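# Set the loose console's four controls without tripping alarms

## Task

Bring the console to this final state: MODE knob pulled out, CHECK switched off, PROGRAM turned to P1, lever set to HOLD. The UNDER or OVER light must never light, not even for an instant; it lights whenever PROGRAM sits anywhere but P1 while MODE is out, CHECK is on and the lever is at CYCLE, all at once. The console is loose on the table, not fixed.

## Robot and tools

Robot: two UR-type arms, left_arm and right_arm, each ending in a four-digit hand (index, middle, ring, thumb; 16 motors). left_arm carries a left hand, right_arm a right hand, mirror images. The console is free to slide or tip, so press gently and brace it if needed. Safe order: switch CHECK off first (or set PROGRAM to P1 first); with either done the alarm condition cannot occur while MODE and the lever change.

Frames: the scene frame has its origin at table height between the bases, +z up, +x out over the table, left_arm toward +y. Hand positions, quaternions and velocities in results are in each arm's own base frame (left base near y=+0.499, right near y=-0.414). Movement offsets are along the current Hand target's own axes: +z runs along straight fingers toward the tips, +y leaves the palm face, +x crosses the palm away from the thumb on the right hand and toward the thumb on the left hand.

A row is 48 numbers, each in [-1, 1], always for both arms: left dx, dy, dz, rx, ry, rz; left 16 motor numbers; left current_limit, speed; then the same 24 for the right. Pose numbers are offsets from the Hand target as it stood when the action or move began (not from the prior row); 1.0 equals 0.6 m or 180 degrees, rx ry rz form a single rotation vector. All six at 0 means hold the Hand target. Motor order: index_mcp, index_abd, index_pip, index_dip, thumb_cmc, thumb_axl, thumb_mcp, thumb_ipl, middle_mcp, middle_abd, middle_pip, middle_dip, ring_mcp, ring_abd, ring_pip, ring_dip. Each is an absolute goal scaled between its stops; lower values mostly bend. Alternatively put grasp numbers a, b, c, d in the first four places and exact 0 in the other twelve: all 0 opens the hand, a curls index and middle, b bends the knuckles, c swings the thumb across the palm, d curls the ring finger. Zeros in motor places are goals, not 'keep'; to keep a hand, resend its hand_goal, hand_current_limit and hand_speed. current_limit maps -1..+1 to 0..550 mA (start +0.4); speed sets motor goal rate (speed+1)/2 of 8.5 rad/s (start -0.6). A motor at 495 mA or more for 5 s shuts down.

Tools. execute_actions(actions, cameras): actions is a list of up to 15-row tables, one row per 1/30 s step, each table being one action; a short table repeats its final row. An empty list returns the state and all images. move(target, speed, blend, stop_force, zero, blocking, cameras): target is one 48-number row or a list of up to 15 rows, all offsets from the same starting Hand targets; speed in m/s 0.002 to 3.6 (default 0.25); blend in m rounds corners; stop_force in N, 3 to 120, ends an arm's path when its wrist sensor feels that much push; zero resets that baseline; blocking=false returns early (not with stop_force). Moves last 0.5 to 10 s. wait(seconds 0-10) holds commands. stop brakes a running move. zoom_image(camera, region [x0,y0,x1,y1], at most 504 px each way) magnifies the newest image of cam_head_left, cam_head_right, cam_high, cam_low, cam_left_wrist or cam_right_wrist. zero_wrist_force(arm) rezeroes a wrist sensor. read_manual gives licence text only. finished_scene ends the scene for good; the controls must stay set afterwards.

Results: Hand target is the last commanded pose after orientation clipping (within 32 degrees of measured); the hand point may settle short of it, and the next command asks again. move: line says done, off_target, moving, held or fault, plus limits (paced = clipped, held = checks withheld steps). hand_state per motor: moving, goal, blocked, overload. Wrist force/torque are along the hand axes; a third line gives the peak since last shown.

Avoid: pushing past a firm contact (arms are stiff), forces near 150 N or wrist torque limits 25.4 N m (fault stop of 10 s), arms touching each other or one hand gripping the other's fingers, paths close to an arm's own base, fast moves into objects, knocking the console or anything off the table, and long stretched holds that overheat motors (MOTOR HOT, then brakes).

Each tool is called after "Emit:" as name(argument=value, ...), one argument or row to a line, values as JSON.

## Session

Emit:
execute_actions(
  actions=[],
)

Scene clock: 0.00 s.
left_arm: end_effector_position=(+0.4573, +0.4061, +0.1500) hand_goal=(+0.754, +0.000, +0.576, +0.696, +0.714, +0.678, +0.226, +0.168, +0.754, +0.000, +0.576, +0.696, +0.754, +0.000, +0.576, +0.696) hand_measured=(+0.754, +0.000, +0.576, +0.696, +0.714, +0.678, +0.226, +0.168, +0.754, +0.000, +0.576, +0.696, +0.754, +0.000, +0.576, +0.696) hand_current_ma=(+0, +0, +0, +0, +0, +0, +0, +0, +0, +0, +0, +0, +0, +0, +0, +0) hand_state=(goal, goal, goal, goal, goal, goal, goal, goal, goal, goal, goal, goal, goal, goal, goal, goal) hand_current_limit=0.40 hand_speed=-0.60 end_effector_quat_wxyz=(-0.295, +0.348, +0.874, -0.168) | right_arm: end_effector_position=(+0.5658, +0.5398, +0.3205) hand_goal=(+0.754, +0.000, +0.576, +0.696, +0.714, +0.678, +0.226, +0.168, +0.754, +0.000, +0.576, +0.696, +0.754, +0.000, +0.576, +0.696) hand_measured=(+0.754, +0.000, +0.576, +0.696, +0.714, +0.678, +0.226, +0.168, +0.754, +0.000, +0.576, +0.696, +0.754, +0.000, +0.576, +0.696) hand_current_ma=(+0, +0, +0, +0, +0, +0, +0, +0, +0, +0, +0, +0, +0, +0, +0, +0) hand_state=(goal, goal, goal, goal, goal, goal, goal, goal, goal, goal, goal, goal, goal, goal, goal, goal) hand_current_limit=0.40 hand_speed=-0.60 end_effector_quat_wxyz=(-0.022, +0.160, +0.987, -0.017)
Joint positions: left_arm=[3.891 -2.066 -1.387 -1.855 1.946 -0.18] | right_arm=[0.54 -1.066 1.002 -1.451 -1.568 -0.71]
Joint velocities: within noise
Joint torques (N m): no reading
Wrist force (N): no reading
Wrist torque (N m): no reading
Wrist force, peak (N): no reading
Hand target: left_arm +0.4573, +0.4061, +0.1500; -0.295, +0.348, +0.874, -0.168 | right_arm +0.5658, +0.5398, +0.3205; -0.022, +0.160, +0.987, -0.017

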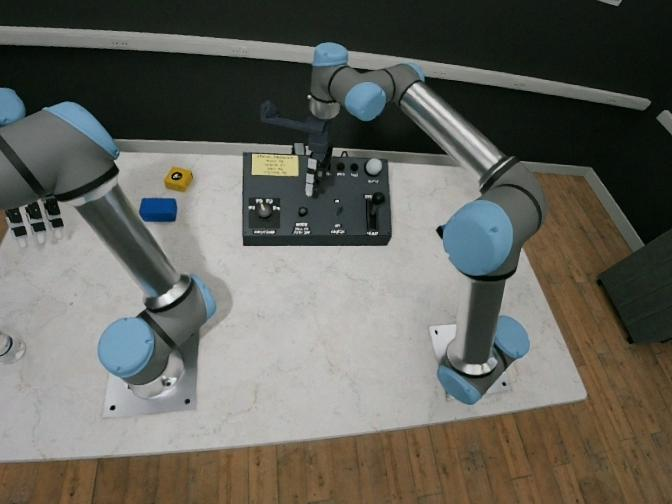

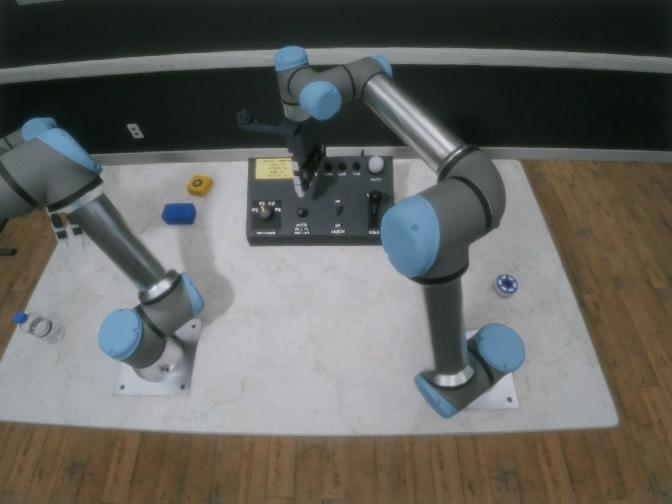

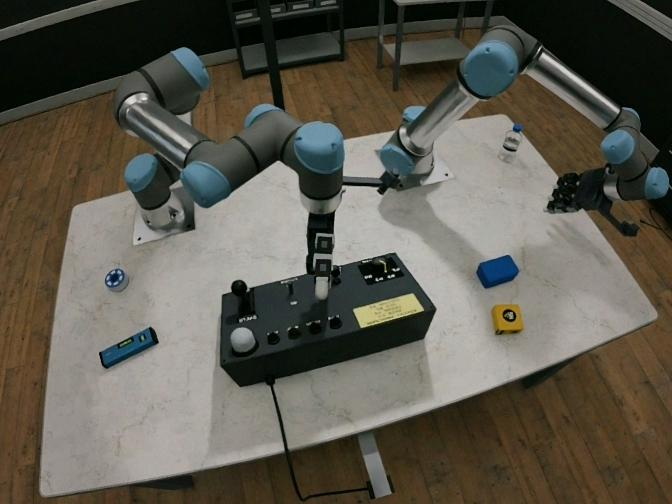

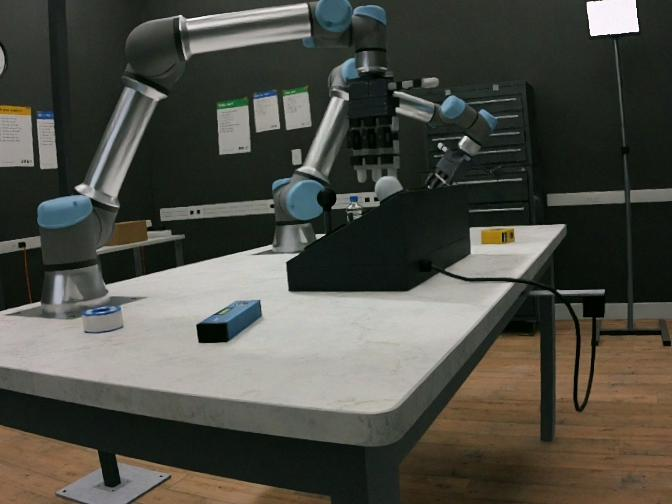

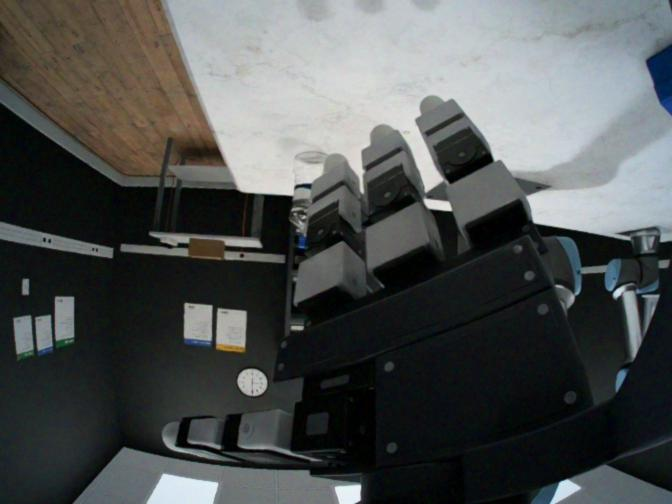

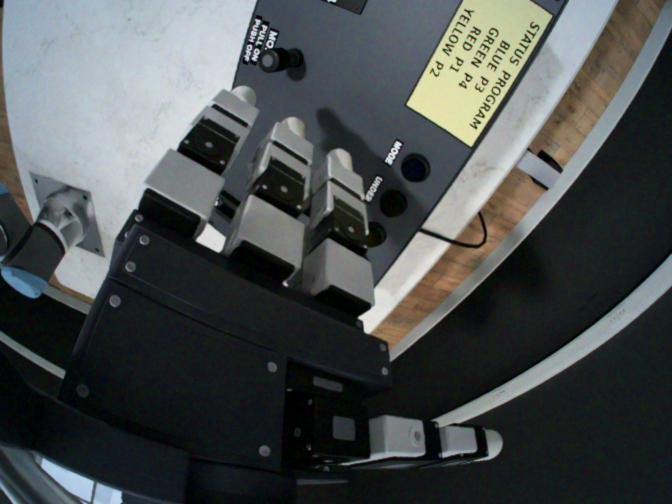

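Emit:
zoom_image(
  camera="cam_head_left",
  region=[230, 140, 400, 260],
)

Emit:
zoom_image(
  camera="cam_head_right",
  region=[235, 140, 405, 260],
)

Emit:
zoom_image(
  camera="cam_high",
  region=[210, 240, 450, 400],
)

Emit:
zoom_image(
  camera="cam_right_wrist",
  region=[220, 0, 580, 260],
)

Emit:
zoom_image(
  camera="cam_low",
  region=[270, 130, 500, 300],
)

Scaled by 2.965 from the camera's 672x504 image, which has a finer 960x720 frame.

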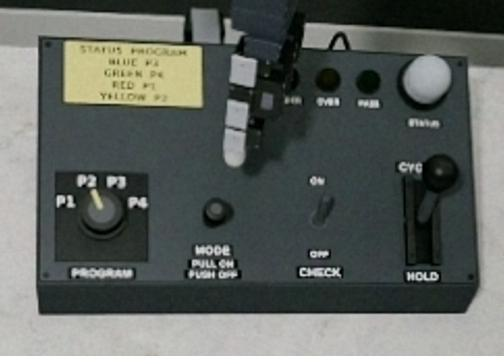

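Scaled by 2.965 from the camera's 672x504 image, which has a finer 960x720 frame.

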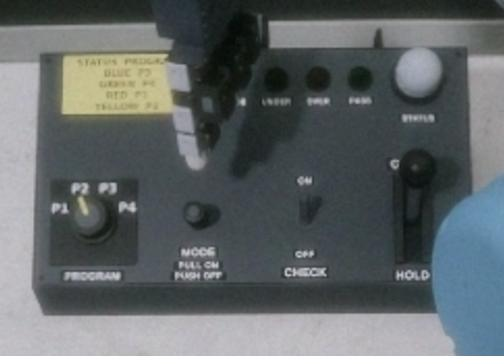

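Scaled by 2.100 from the camera's 672x504 image, which has a finer 960x720 frame.

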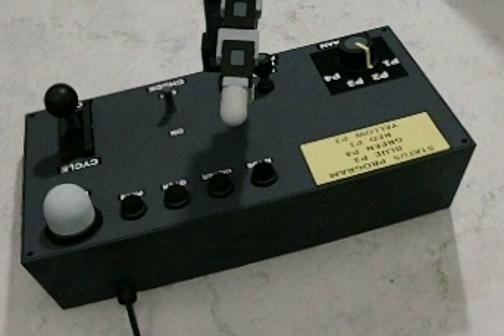

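Scaled by 1.400 from the camera's 672x504 image, which has a finer 960x720 frame.

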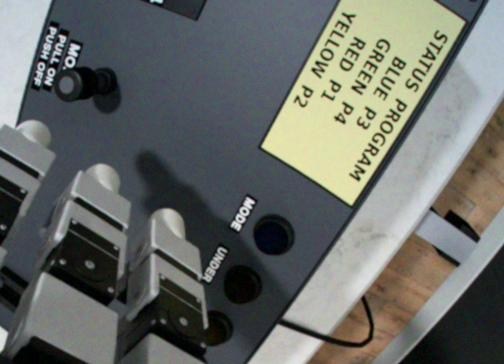

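Scaled by 2.191 from the camera's 672x504 image, which has a finer 960x720 frame.

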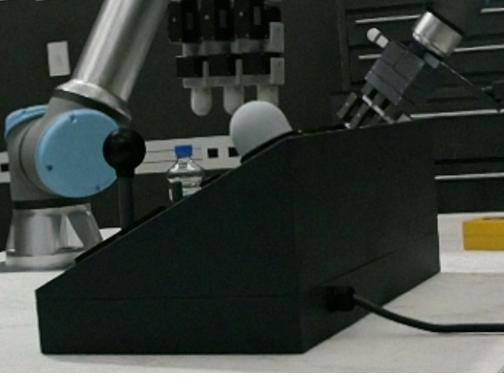

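Emit:
zoom_image(
  camera="cam_head_left",
  region=[325, 180, 395, 240],
)

Emit:
zoom_image(
  camera="cam_head_left",
  region=[240, 185, 320, 245],
)

Emit:
zoom_image(
  camera="cam_high",
  region=[220, 260, 310, 330],
)

Emit:
zoom_image(
  camera="cam_high",
  region=[320, 240, 420, 320],
)

Emit:
zoom_image(
  camera="cam_low",
  region=[280, 170, 480, 300],
)

Scaled by 7.200 from the camera's 672x504 image, which has a finer 960x720 frame.

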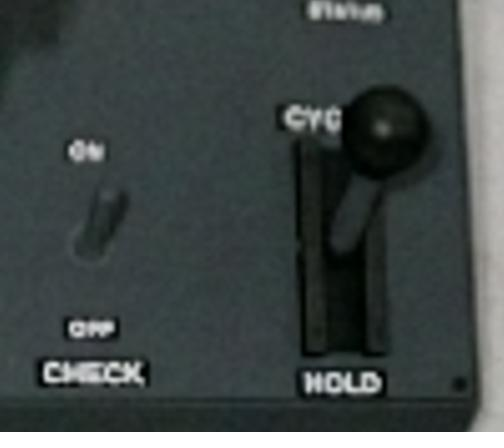

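Scaled by 6.300 from the camera's 672x504 image, which has a finer 960x720 frame.

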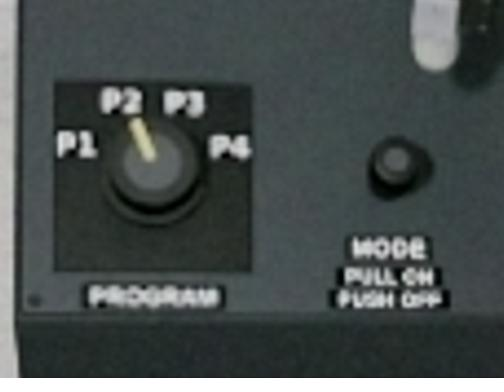

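Scaled by 5.600 from the camera's 672x504 image, which has a finer 960x720 frame.

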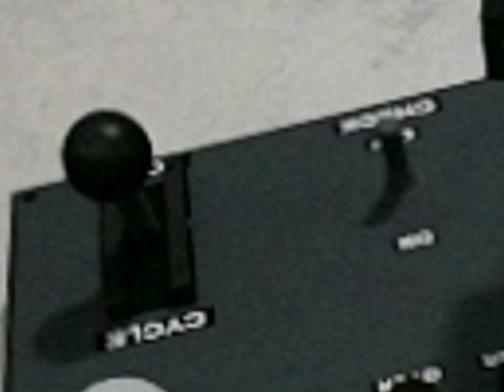

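Scaled by 5.040 from the camera's 672x504 image, which has a finer 960x720 frame.

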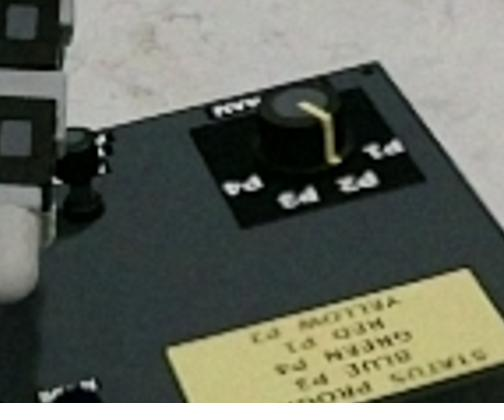

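Scaled by 2.520 from the camera's 672x504 image, which has a finer 960x720 frame.

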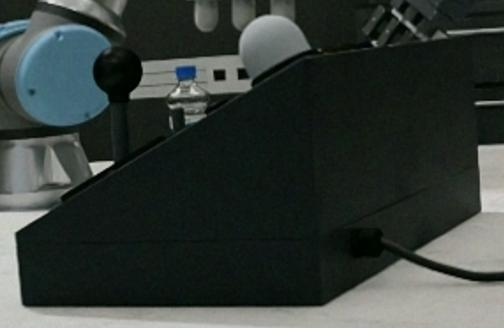

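Emit:
move(
  target=[0,0,0,0,0,0, 0,0,0,0,0,0,0,0,0,0,0,0,0,0,0,0, 0.4,-0.6, 0.3918,-0.328,-0.1556,0,0,0, 0,0,0,0,0,0,0,0,0,0,0,0,0,0,0,0, 0.4,-0.6],
  cameras=["all"],
)

Scene clock: 108.40 s.
left_arm: end_effector_position=(+0.4573, +0.4061, +0.1500) hand_goal=(+0.750, +0.000, +0.580, +0.700, +0.710, +0.680, +0.230, +0.170, +0.750, +0.000, +0.580, +0.700, +0.750, +0.000, +0.580, +0.700) hand_measured=(+0.746, +0.000, +0.576, +0.696, +0.708, +0.678, +0.224, +0.168, +0.746, +0.000, +0.576, +0.698, +0.746, +0.000, +0.576, +0.696) hand_current_ma=(-6, +0, -5, -5, -2, -4, -12, -5, -6, +0, -5, -4, -6, +0, -5, -5) hand_state=(goal, goal, goal, goal, goal, goal, goal, goal, goal, goal, goal, goal, goal, goal, goal, goal) hand_current_limit=0.40 hand_speed=-0.60 end_effector_quat_wxyz=(-0.295, +0.348, +0.874, -0.168) | right_arm: end_effector_position=(+0.2857, +0.4299, +0.4306) hand_goal=(+0.750, +0.000, +0.580, +0.700, +0.710, +0.680, +0.230, +0.170, +0.750, +0.000, +0.580, +0.700, +0.750, +0.000, +0.580, +0.700) hand_measured=(+0.750, +0.000, +0.578, +0.698, +0.712, +0.678, +0.224, +0.168, +0.750, +0.000, +0.578, +0.698, +0.750, +0.000, +0.578, +0.698) hand_current_ma=(+0, +0, -1, -1, +0, -1, -6, -1, +0, +0, -1, -1, +0, +0, -1, -1) hand_state=(goal, goal, goal, goal, goal, goal, goal, goal, goal, goal, goal, goal, goal, goal, goal, goal) hand_current_limit=0.40 hand_speed=-0.60 end_effector_quat_wxyz=(-0.022, +0.160, +0.987, -0.017)
Joint positions: left_arm=[3.891 -2.066 -1.387 -1.855 1.946 -0.18] | right_arm=[0.661 -1.72 1.497 -1.293 -1.562 -0.589]
Joint torques (N m): left_arm=[-0.61 39.61 22.09 1.22 0.76 -0.06] | right_arm=[10.34 -26.57 -11.73 0.15 1.08 2.21]
Wrist force (N): left_arm=[-0.1 -0.2 -0.1] | right_arm=[0.2 0.4 0.1]
Wrist torque (N m): left_arm=[-0.03 0.02 0.00] | right_arm=[-0.01 -0.06 0.00]
Wrist force, peak (N): left_arm=[-0.2 0.2 0.4] | right_arm=[-1.3 0.9 0.2]
Hand target: left_arm +0.4573, +0.4061, +0.1500; -0.295, +0.348, +0.874, -0.168 | right_arm +0.2856, +0.4299, +0.4307; -0.022, +0.160, +0.987, -0.017
Off the commanded pose: left_arm 0.000 m, 0 deg | right_arm 0.000 m, 0 deg.
move: done

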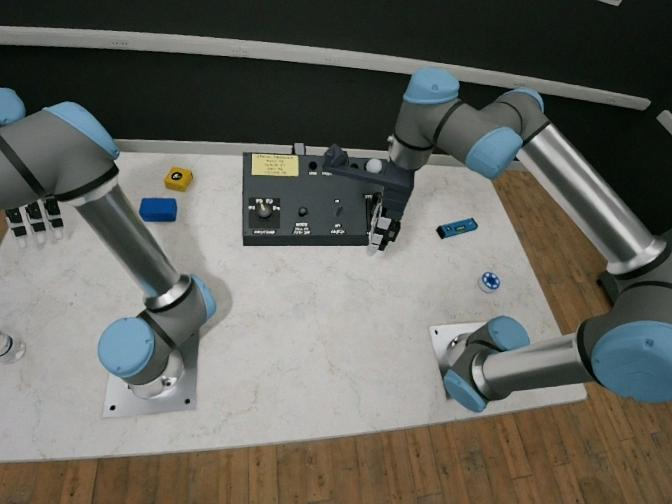

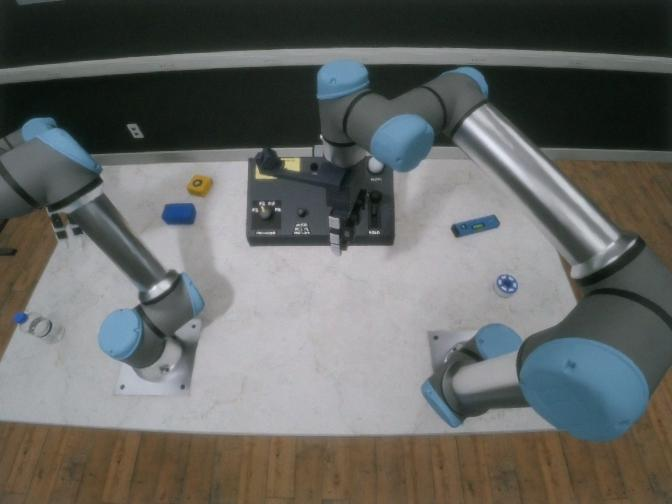

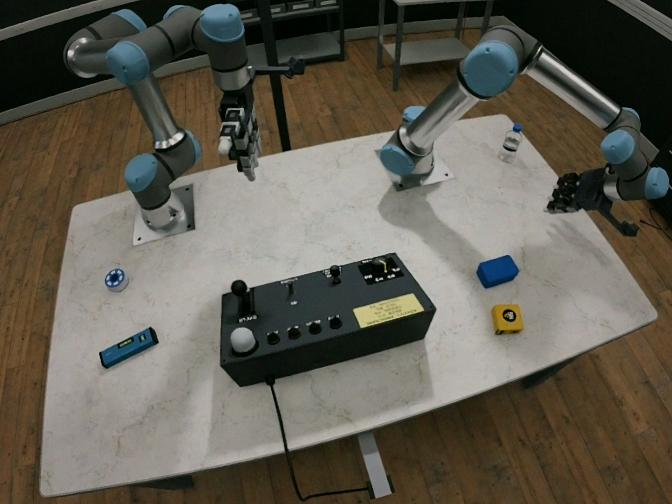

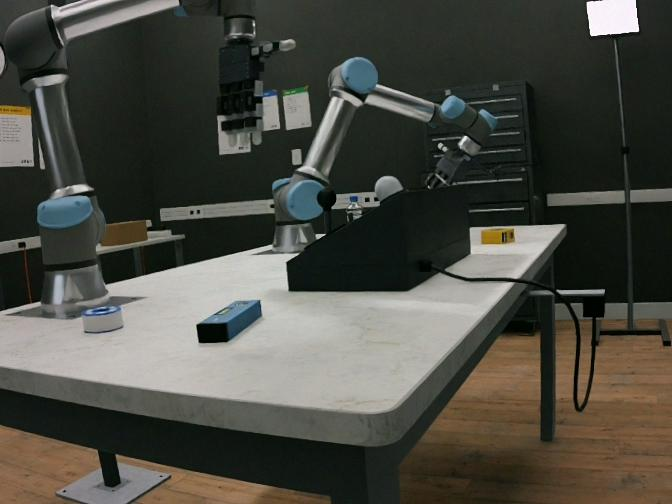

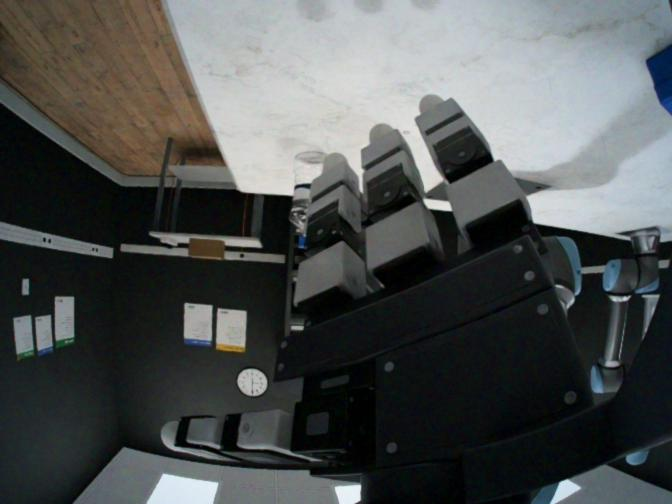

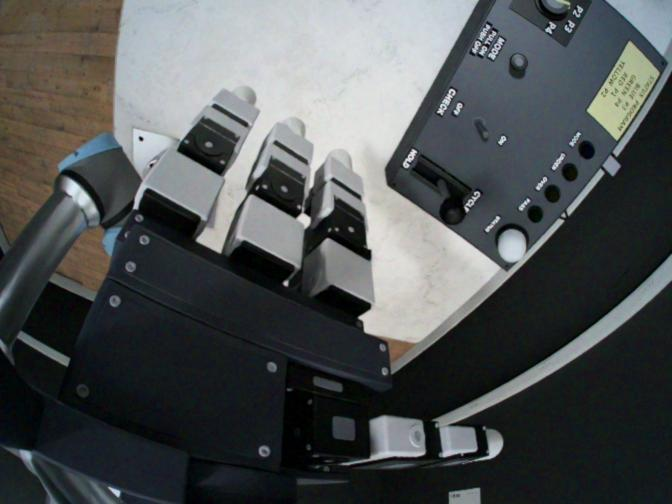

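Emit:
zoom_image(
  camera="cam_right_wrist",
  region=[370, 0, 672, 280],
)

Emit:
zoom_image(
  camera="cam_right_wrist",
  region=[390, 70, 530, 240],
)

Emit:
zoom_image(
  camera="cam_right_wrist",
  region=[460, 0, 640, 150],
)

Emit:
zoom_image(
  camera="cam_high",
  region=[210, 240, 450, 400],
)

Scaled by 1.669 from the camera's 672x504 image, which has a finer 960x720 frame.

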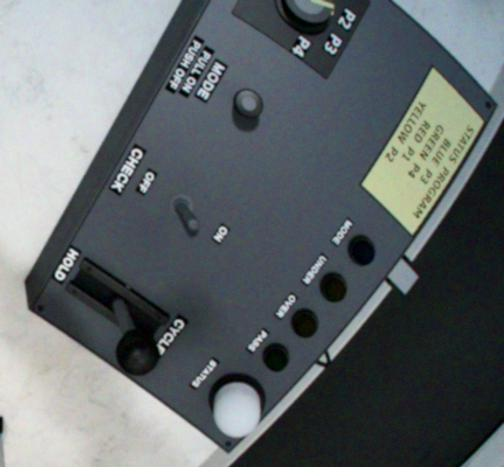

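Scaled by 2.965 from the camera's 672x504 image, which has a finer 960x720 frame.

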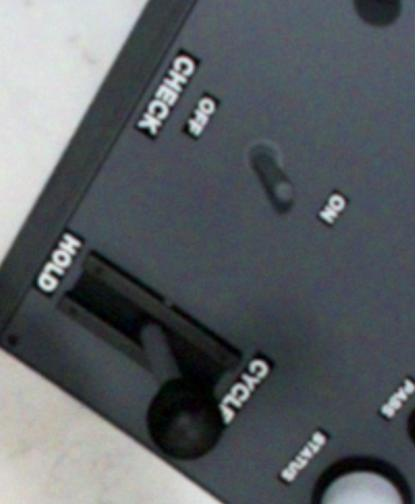

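Scaled by 2.800 from the camera's 672x504 image, which has a finer 960x720 frame.

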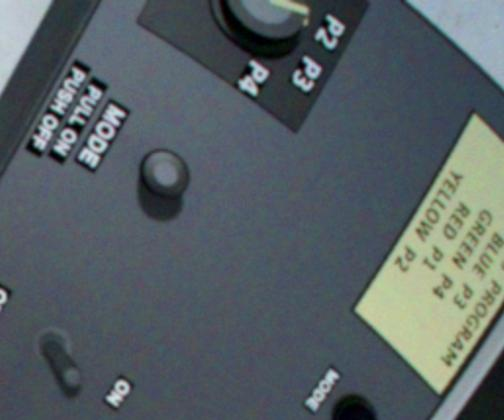

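Scaled by 2.100 from the camera's 672x504 image, which has a finer 960x720 frame.

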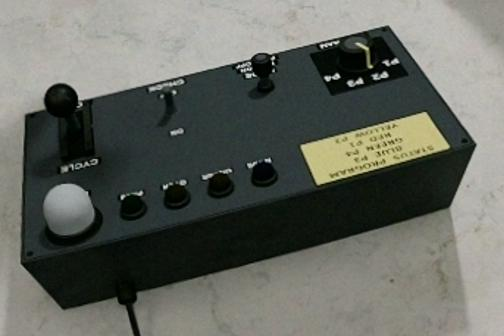

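Emit:
zoom_image(
  camera="cam_right_wrist",
  region=[220, 70, 370, 190],
)

Emit:
zoom_image(
  camera="cam_right_wrist",
  region=[400, 390, 520, 490],
)

Scaled by 3.360 from the camera's 672x504 image, which has a finer 960x720 frame.

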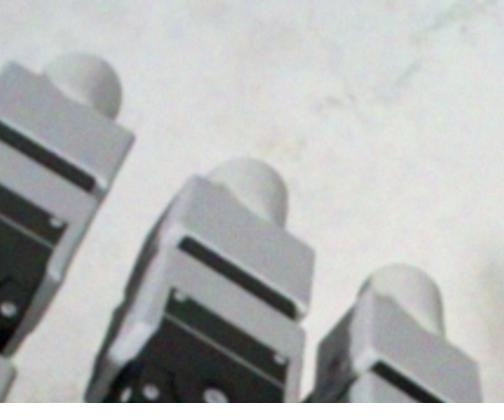

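Scaled by 4.200 from the camera's 672x504 image, which has a finer 960x720 frame.

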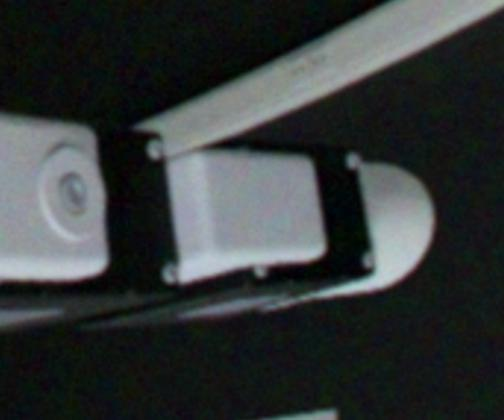

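Emit:
move(
  target=[0,0,0,0,0,0, 0,0,0,0,0,0,0,0,0,0,0,0,0,0,0,0, 0.4,-0.6, -0.0162,0.2233,0.0437,0,0,0, 0,0,0,0,0,0,0,0,0,0,0,0,0,0,0,0, 0.4,-0.6],
  cameras=["cam_right_wrist","cam_head_left","cam_head_right"],
)

Emit:
zoom_image(
  camera="cam_right_wrist",
  region=[330, 0, 672, 256],
)

Scene clock: 203.07 s.
left_arm: end_effector_position=(+0.4573, +0.4061, +0.1500) hand_goal=(+0.750, +0.000, +0.580, +0.700, +0.710, +0.680, +0.230, +0.170, +0.750, +0.000, +0.580, +0.700, +0.750, +0.000, +0.580, +0.700) hand_measured=(+0.746, +0.000, +0.576, +0.696, +0.708, +0.678, +0.224, +0.168, +0.746, +0.000, +0.576, +0.698, +0.746, +0.000, +0.576, +0.696) hand_current_ma=(-6, +0, -5, -5, -2, -4, -12, -5, -6, +0, -5, -4, -6, +0, -5, -5) hand_state=(goal, goal, goal, goal, goal, goal, goal, goal, goal, goal, goal, goal, goal, goal, goal, goal) hand_current_limit=0.40 hand_speed=-0.60 end_effector_quat_wxyz=(-0.295, +0.348, +0.874, -0.168) | right_arm: end_effector_position=(+0.3356, +0.5531, +0.3987) hand_goal=(+0.750, +0.000, +0.580, +0.700, +0.710, +0.680, +0.230, +0.170, +0.750, +0.000, +0.580, +0.700, +0.750, +0.000, +0.580, +0.700) hand_measured=(+0.750, +0.000, +0.578, +0.698, +0.712, +0.678, +0.224, +0.168, +0.750, +0.000, +0.578, +0.698, +0.750, +0.000, +0.578, +0.698) hand_current_ma=(+0, +0, -1, -1, +0, -1, -6, -1, +0, +0, -1, -1, +0, +0, -1, -1) hand_state=(goal, goal, goal, goal, goal, goal, goal, goal, goal, goal, goal, goal, goal, goal, goal, goal) hand_current_limit=0.40 hand_speed=-0.60 end_effector_quat_wxyz=(-0.022, +0.160, +0.987, -0.017)
Joint positions: left_arm=[3.891 -2.066 -1.387 -1.855 1.946 -0.18] | right_arm=[0.784 -1.414 1.272 -1.376 -1.555 -0.467]
Joint torques (N m): left_arm=[-1.05 38.48 21.15 1.2 0.66 -0.1] | right_arm=[8.35 -25.05 -40.91 -0.06 -1.32 2.2]
Wrist force (N): left_arm=[0.1 0.0 0.2] | right_arm=[0.1 0.5 0.3]
Wrist torque (N m): left_arm=[-0.02 -0.01 0.02] | right_arm=[0.03 -0.01 -0.02]
Wrist force, peak (N): left_arm=[0.2 0.1 0.6] | right_arm=[0.0 2.1 0.7]
Hand target: left_arm +0.4573, +0.4061, +0.1500; -0.295, +0.348, +0.874, -0.168 | right_arm +0.3357, +0.5532, +0.3987; -0.022, +0.160, +0.987, -0.017
Off the commanded pose: left_arm 0.000 m, 0 deg | right_arm 0.000 m, 0 deg.
move: done
Images, in order (width x height): cam_head_left 672x504, cam_head_right 672x504, cam_right_wrist 672x504.

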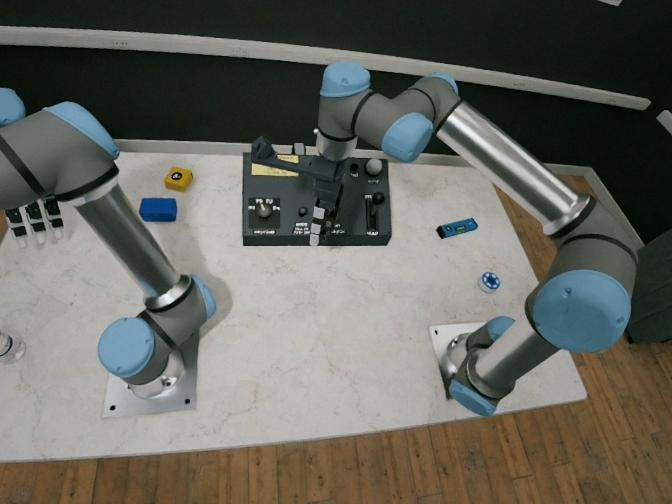

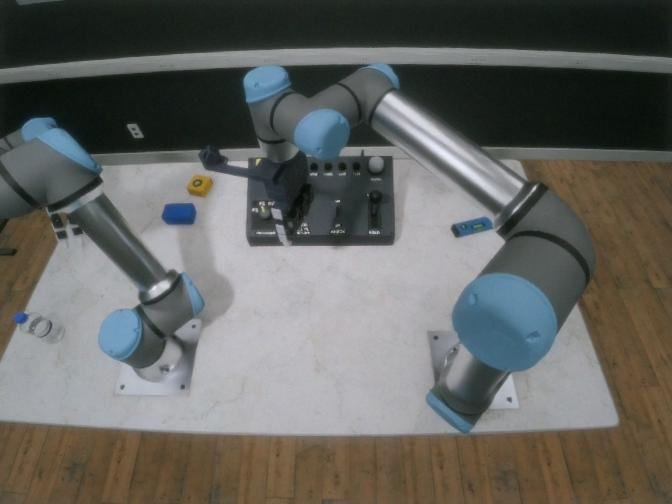

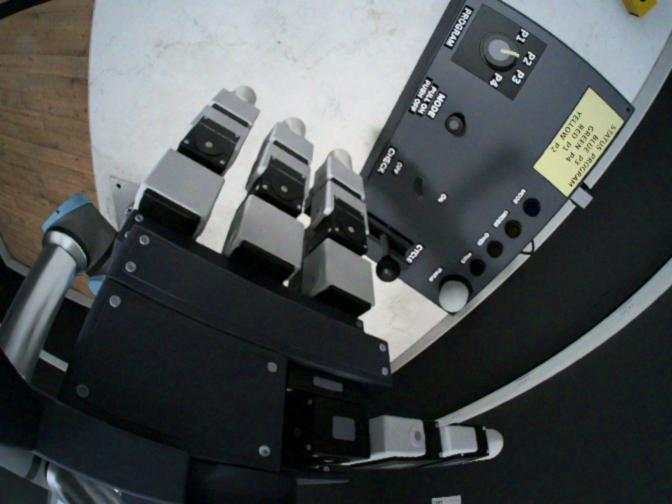

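Scaled by 1.474 from the camera's 672x504 image, which has a finer 960x720 frame.

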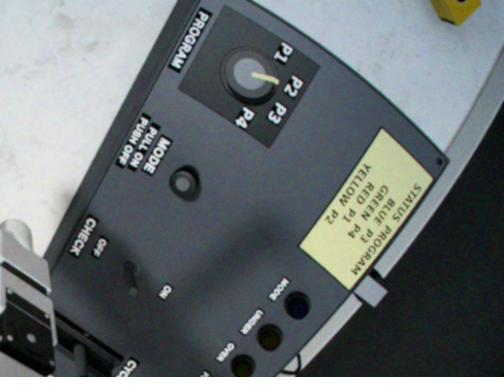

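Emit:
zoom_image(
  camera="cam_right_wrist",
  region=[370, 100, 500, 300],
)

Emit:
zoom_image(
  camera="cam_right_wrist",
  region=[410, 0, 570, 140],
)

Emit:
zoom_image(
  camera="cam_head_right",
  region=[240, 145, 400, 255],
)

Scaled by 2.520 from the camera's 672x504 image, which has a finer 960x720 frame.

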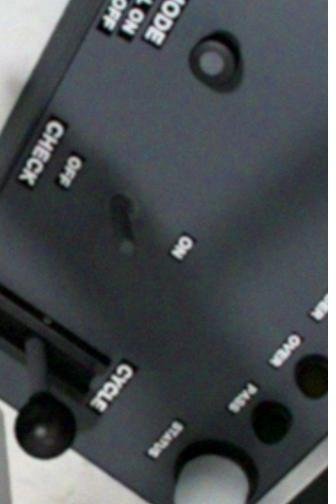

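Scaled by 3.150 from the camera's 672x504 image, which has a finer 960x720 frame.

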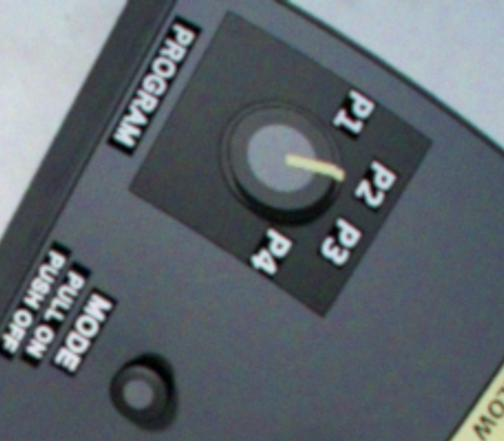

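Scaled by 3.150 from the camera's 672x504 image, which has a finer 960x720 frame.

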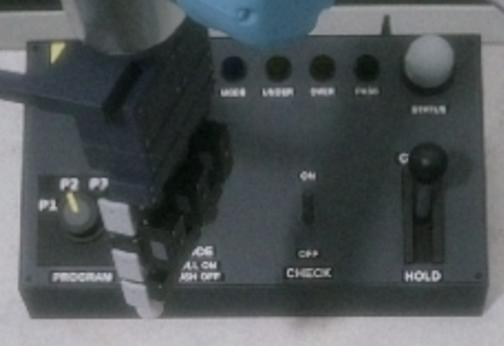

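Emit:
move(
  target=[0,0,0,0,0,0, 0,0,0,0,0,0,0,0,0,0,0,0,0,0,0,0, 0.4,-0.6, -0.2365,-0.1015,0.0263,0.417,-0.5885,-0.3464, 0,0,0,0,0,0,0,0,0,0,0,0,0,0,0,0, 0.4,-0.6],
  speed=0.3,
  cameras=["all"],
)

Scene clock: 369.07 s.
left_arm: end_effector_position=(+0.4573, +0.4061, +0.1500) hand_goal=(+0.750, +0.000, +0.580, +0.700, +0.710, +0.680, +0.230, +0.170, +0.750, +0.000, +0.580, +0.700, +0.750, +0.000, +0.580, +0.700) hand_measured=(+0.746, +0.000, +0.576, +0.696, +0.708, +0.678, +0.224, +0.168, +0.746, +0.000, +0.576, +0.698, +0.746, +0.000, +0.576, +0.696) hand_current_ma=(-6, +0, -5, -5, -2, -4, -12, -5, -6, +0, -5, -4, -6, +0, -5, -5) hand_state=(goal, goal, goal, goal, goal, goal, goal, goal, goal, goal, goal, goal, goal, goal, goal, goal) hand_current_limit=0.40 hand_speed=-0.60 end_effector_quat_wxyz=(-0.295, +0.348, +0.874, -0.168) | right_arm: end_effector_position=(+0.4091, +0.4851, +0.3864) hand_goal=(+0.750, +0.000, +0.580, +0.700, +0.710, +0.680, +0.230, +0.170, +0.750, +0.000, +0.580, +0.700, +0.750, +0.000, +0.580, +0.700) hand_measured=(+0.744, +0.000, +0.578, +0.698, +0.702, +0.678, +0.226, +0.168, +0.744, +0.000, +0.578, +0.698, +0.742, +0.000, +0.578, +0.698) hand_current_ma=(-5, +0, -1, -1, -5, -1, -2, -1, -5, +0, -1, -1, -6, +0, -1, -1) hand_state=(goal, goal, goal, goal, goal, goal, goal, goal, goal, goal, goal, goal, goal, goal, goal, goal) hand_current_limit=0.40 hand_speed=-0.60 end_effector_quat_wxyz=(+0.434, -0.201, +0.734, -0.483)
Joint positions: left_arm=[3.891 -2.066 -1.387 -1.855 1.946 -0.18] | right_arm=[1.002 -1.358 1.587 -1.781 -2.984 -1.088]
Joint torques (N m): left_arm=[-0.21 38.67 22.81 1.33 0.79 0.01] | right_arm=[-9.45 -44.06 -39.51 0.16 -0.77 2.22]
Wrist force (N): left_arm=[0.1 0.1 0.4] | right_arm=[-3.0 -3.8 4.6]
Wrist torque (N m): left_arm=[-0.01 0.00 0.01] | right_arm=[-0.32 -0.19 -0.31]
Wrist force, peak (N): left_arm=[-0.1 0.3 0.5] | right_arm=[-3.7 -5.7 5.2]
Hand target: left_arm +0.4573, +0.4061, +0.1500; -0.295, +0.348, +0.874, -0.168 | right_arm +0.4091, +0.4851, +0.3864; +0.434, -0.201, +0.734, -0.483 (not the last commanded pose)
Off the commanded pose: left_arm 0.000 m, 0 deg | right_arm 0.054 m, 52 deg.
led back after a hold (right arm): the arm was led back toward your command in small steps, so it may still be short of it.
move: held (right_arm; a check stopped the path); limits=held
pose unreachable (right arm): on one or more control steps of this call, first in action 0 (counted from 0), this arm could not follow its commanded pose, so it was not sent that pose on those steps. It may still have moved: this result reports where it is.
cause: moving toward the commanded pose would bring two parts of the arm too close to each other (joints 4 (wrist 1) to 6 (wrist 3) lie between them).

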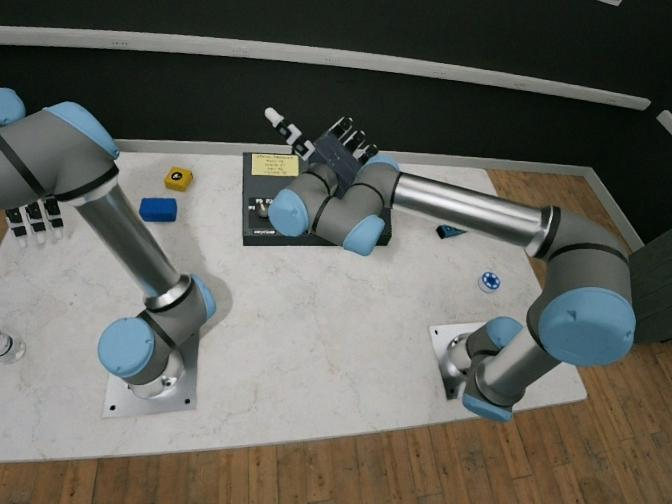

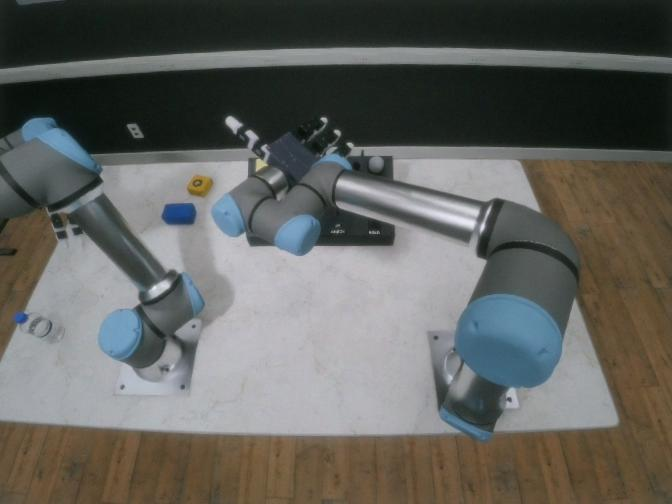

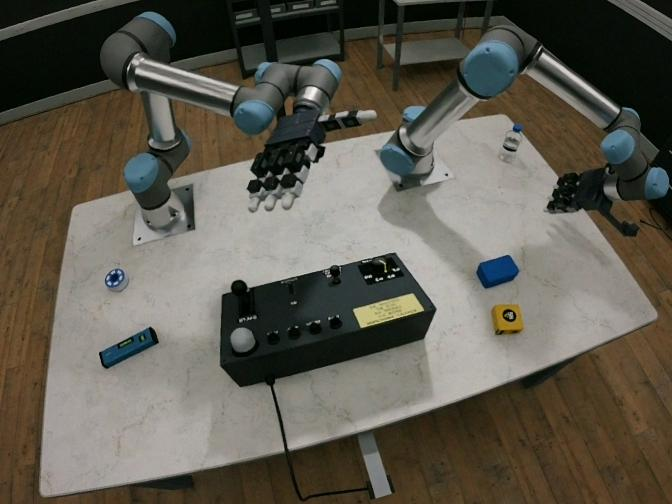

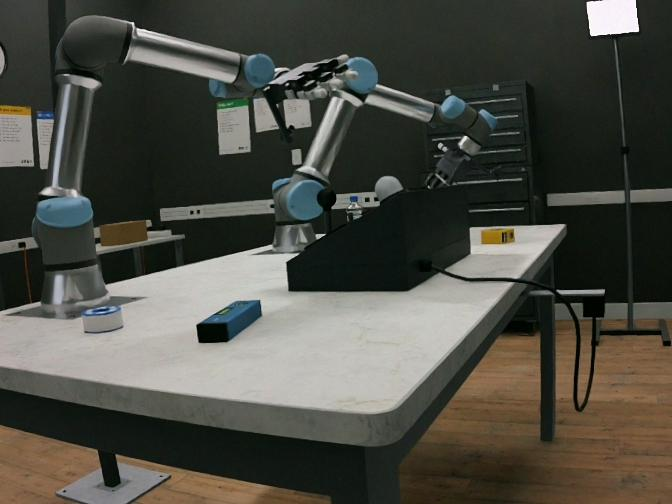

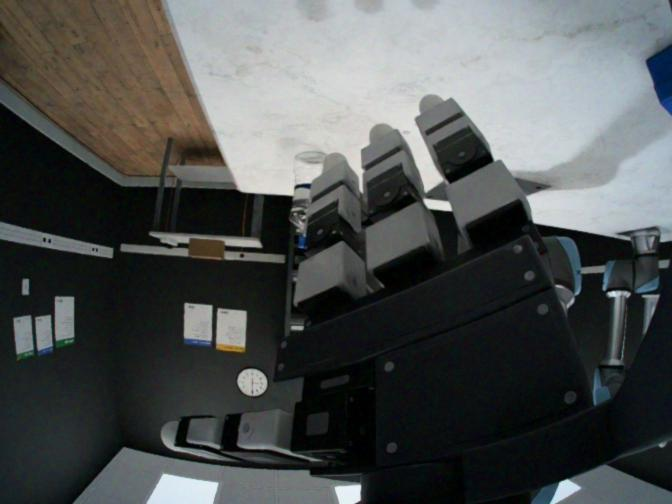

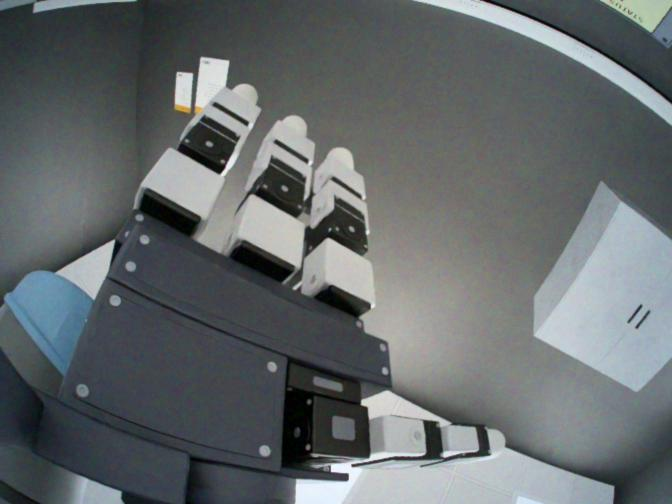

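Emit:
move(
  target=[
    [0,0,0,0,0,0, 0,0,0,0,0,0,0,0,0,0,0,0,0,0,0,0, 0.4,-0.6, -0.0233,0.018,-0.1657,-0.2662,0.3757,0.2211, 0,0,0,0,0,0,0,0,0,0,0,0,0,0,0,0, 0.4,-0.6],
    [0,0,0,0,0,0, 0,0,0,0,0,0,0,0,0,0,0,0,0,0,0,0, 0.4,-0.6, 0.314,-0.1302,0.1603,-0.3361,-0.0794,-0.2474, 0,0,0,0,0,0,0,0,0,0,0,0,0,0,0,0, 0.4,-0.6],
  ],
  speed=0.35,
  cameras=["all"],
)

Scene clock: 522.37 s.
left_arm: end_effector_position=(+0.4573, +0.4061, +0.1500) hand_goal=(+0.750, +0.000, +0.580, +0.700, +0.710, +0.680, +0.230, +0.170, +0.750, +0.000, +0.580, +0.700, +0.750, +0.000, +0.580, +0.700) hand_measured=(+0.746, +0.000, +0.576, +0.696, +0.708, +0.678, +0.224, +0.168, +0.746, +0.000, +0.576, +0.698, +0.746, +0.000, +0.576, +0.696) hand_current_ma=(-6, +0, -5, -5, -2, -4, -12, -5, -6, +0, -5, -4, -6, +0, -5, -5) hand_state=(goal, goal, goal, goal, goal, goal, goal, goal, goal, goal, goal, goal, goal, goal, goal, goal) hand_current_limit=0.40 hand_speed=-0.60 end_effector_quat_wxyz=(-0.295, +0.348, +0.874, -0.168) | right_arm: end_effector_position=(+0.3769, +0.2639, +0.3569) hand_goal=(+0.750, +0.000, +0.580, +0.700, +0.710, +0.680, +0.230, +0.170, +0.750, +0.000, +0.580, +0.700, +0.750, +0.000, +0.580, +0.700) hand_measured=(+0.744, +0.000, +0.578, +0.698, +0.706, +0.678, +0.226, +0.168, +0.744, +0.000, +0.578, +0.698, +0.742, +0.000, +0.578, +0.698) hand_current_ma=(-4, +0, -1, -1, -2, -1, -2, -1, -4, +0, -1, -1, -5, +0, -1, -1) hand_state=(goal, goal, goal, goal, goal, goal, goal, goal, goal, goal, goal, goal, goal, goal, goal, goal) hand_current_limit=0.40 hand_speed=-0.60 end_effector_quat_wxyz=(-0.153, +0.690, -0.690, +0.153)
Joint positions: left_arm=[3.891 -2.066 -1.387 -1.855 1.946 -0.18] | right_arm=[0.28 -1.744 1.797 -2.046 -1.688 -2.887]
Joint torques (N m): left_arm=[-0.84 40.04 22.1 1.51 0.73 0.21] | right_arm=[-10.19 -26.61 -12.19 -4.87 0.96 -2.22]
Wrist force (N): left_arm=[0.0 0.1 0.2] | right_arm=[0.0 -1.1 1.1]
Wrist torque (N m): left_arm=[-0.01 0.00 0.00] | right_arm=[-0.08 -0.15 0.15]
Wrist force, peak (N): left_arm=[0.0 -0.1 0.5] | right_arm=[-3.2 -3.8 5.0]
Hand target: left_arm +0.4573, +0.4061, +0.1500; -0.295, +0.348, +0.874, -0.168 | right_arm +0.3769, +0.2639, +0.3569; -0.153, +0.690, -0.690, +0.153
Off the commanded pose: left_arm 0.000 m, 0 deg | right_arm 0.000 m, 0 deg.
move: done

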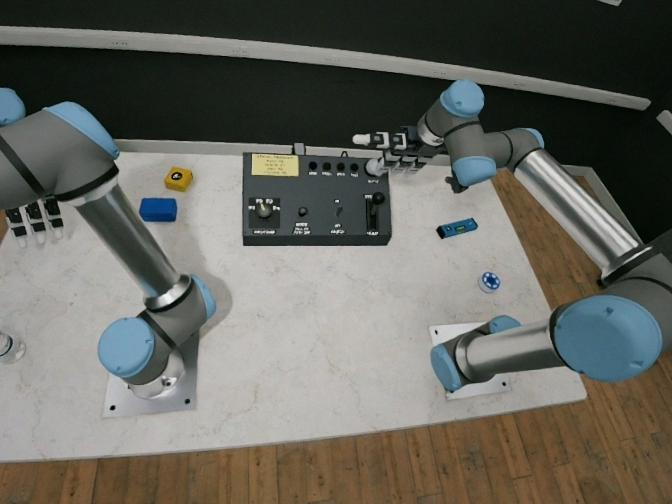

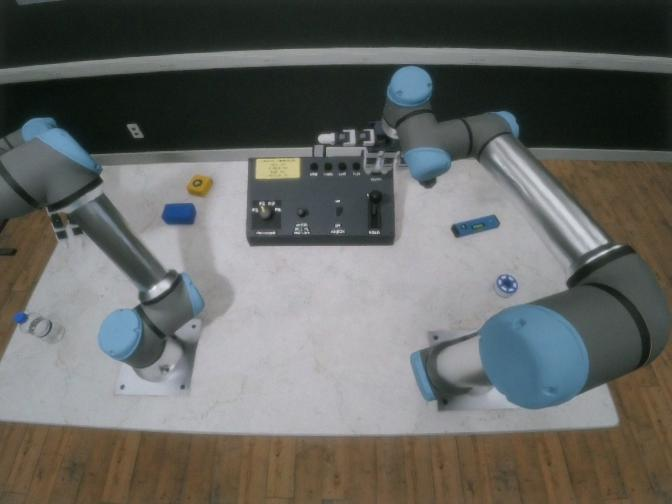

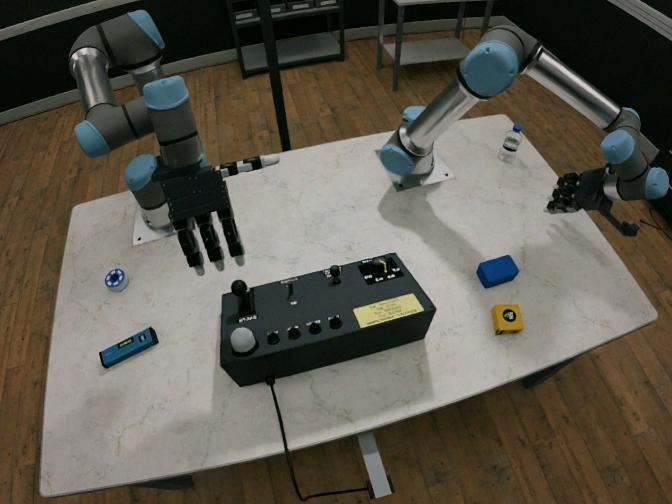

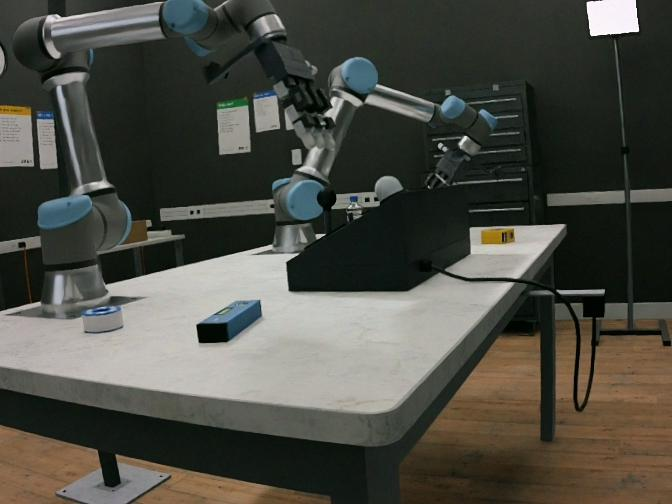

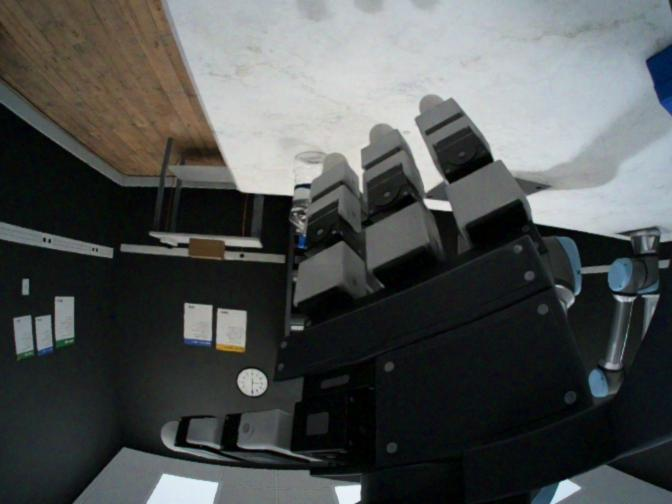

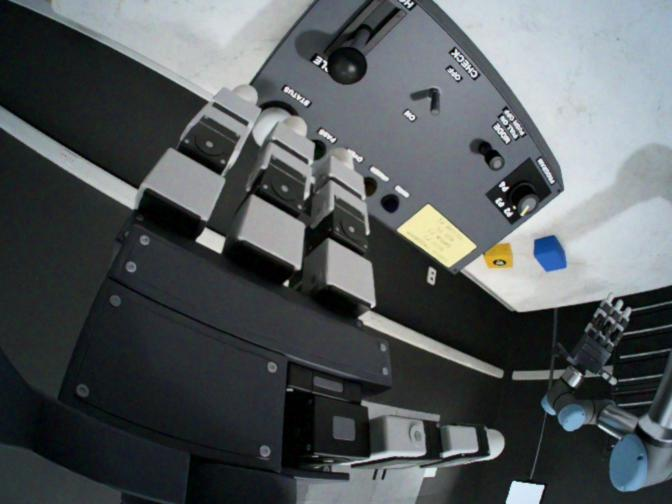

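Emit:
zoom_image(
  camera="cam_right_wrist",
  region=[220, 0, 460, 180],
)

Emit:
zoom_image(
  camera="cam_right_wrist",
  region=[380, 50, 580, 230],
)

Scaled by 2.100 from the camera's 672x504 image, which has a finer 960x720 frame.

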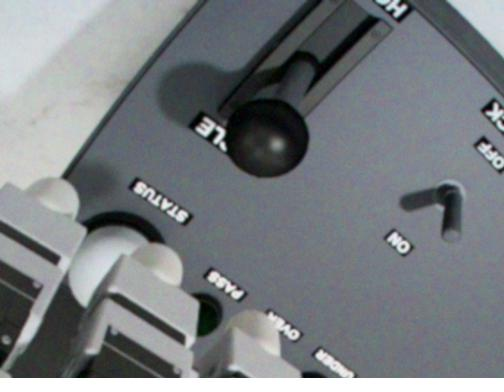

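Scaled by 2.520 from the camera's 672x504 image, which has a finer 960x720 frame.

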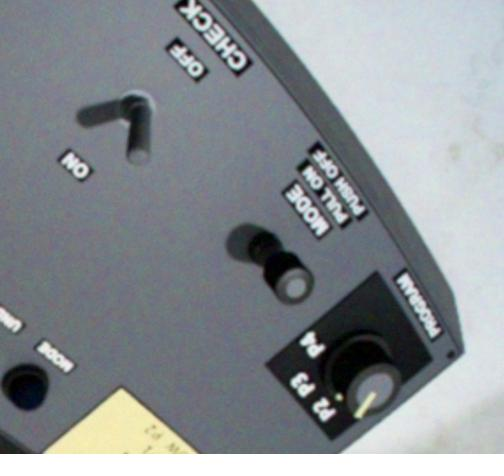

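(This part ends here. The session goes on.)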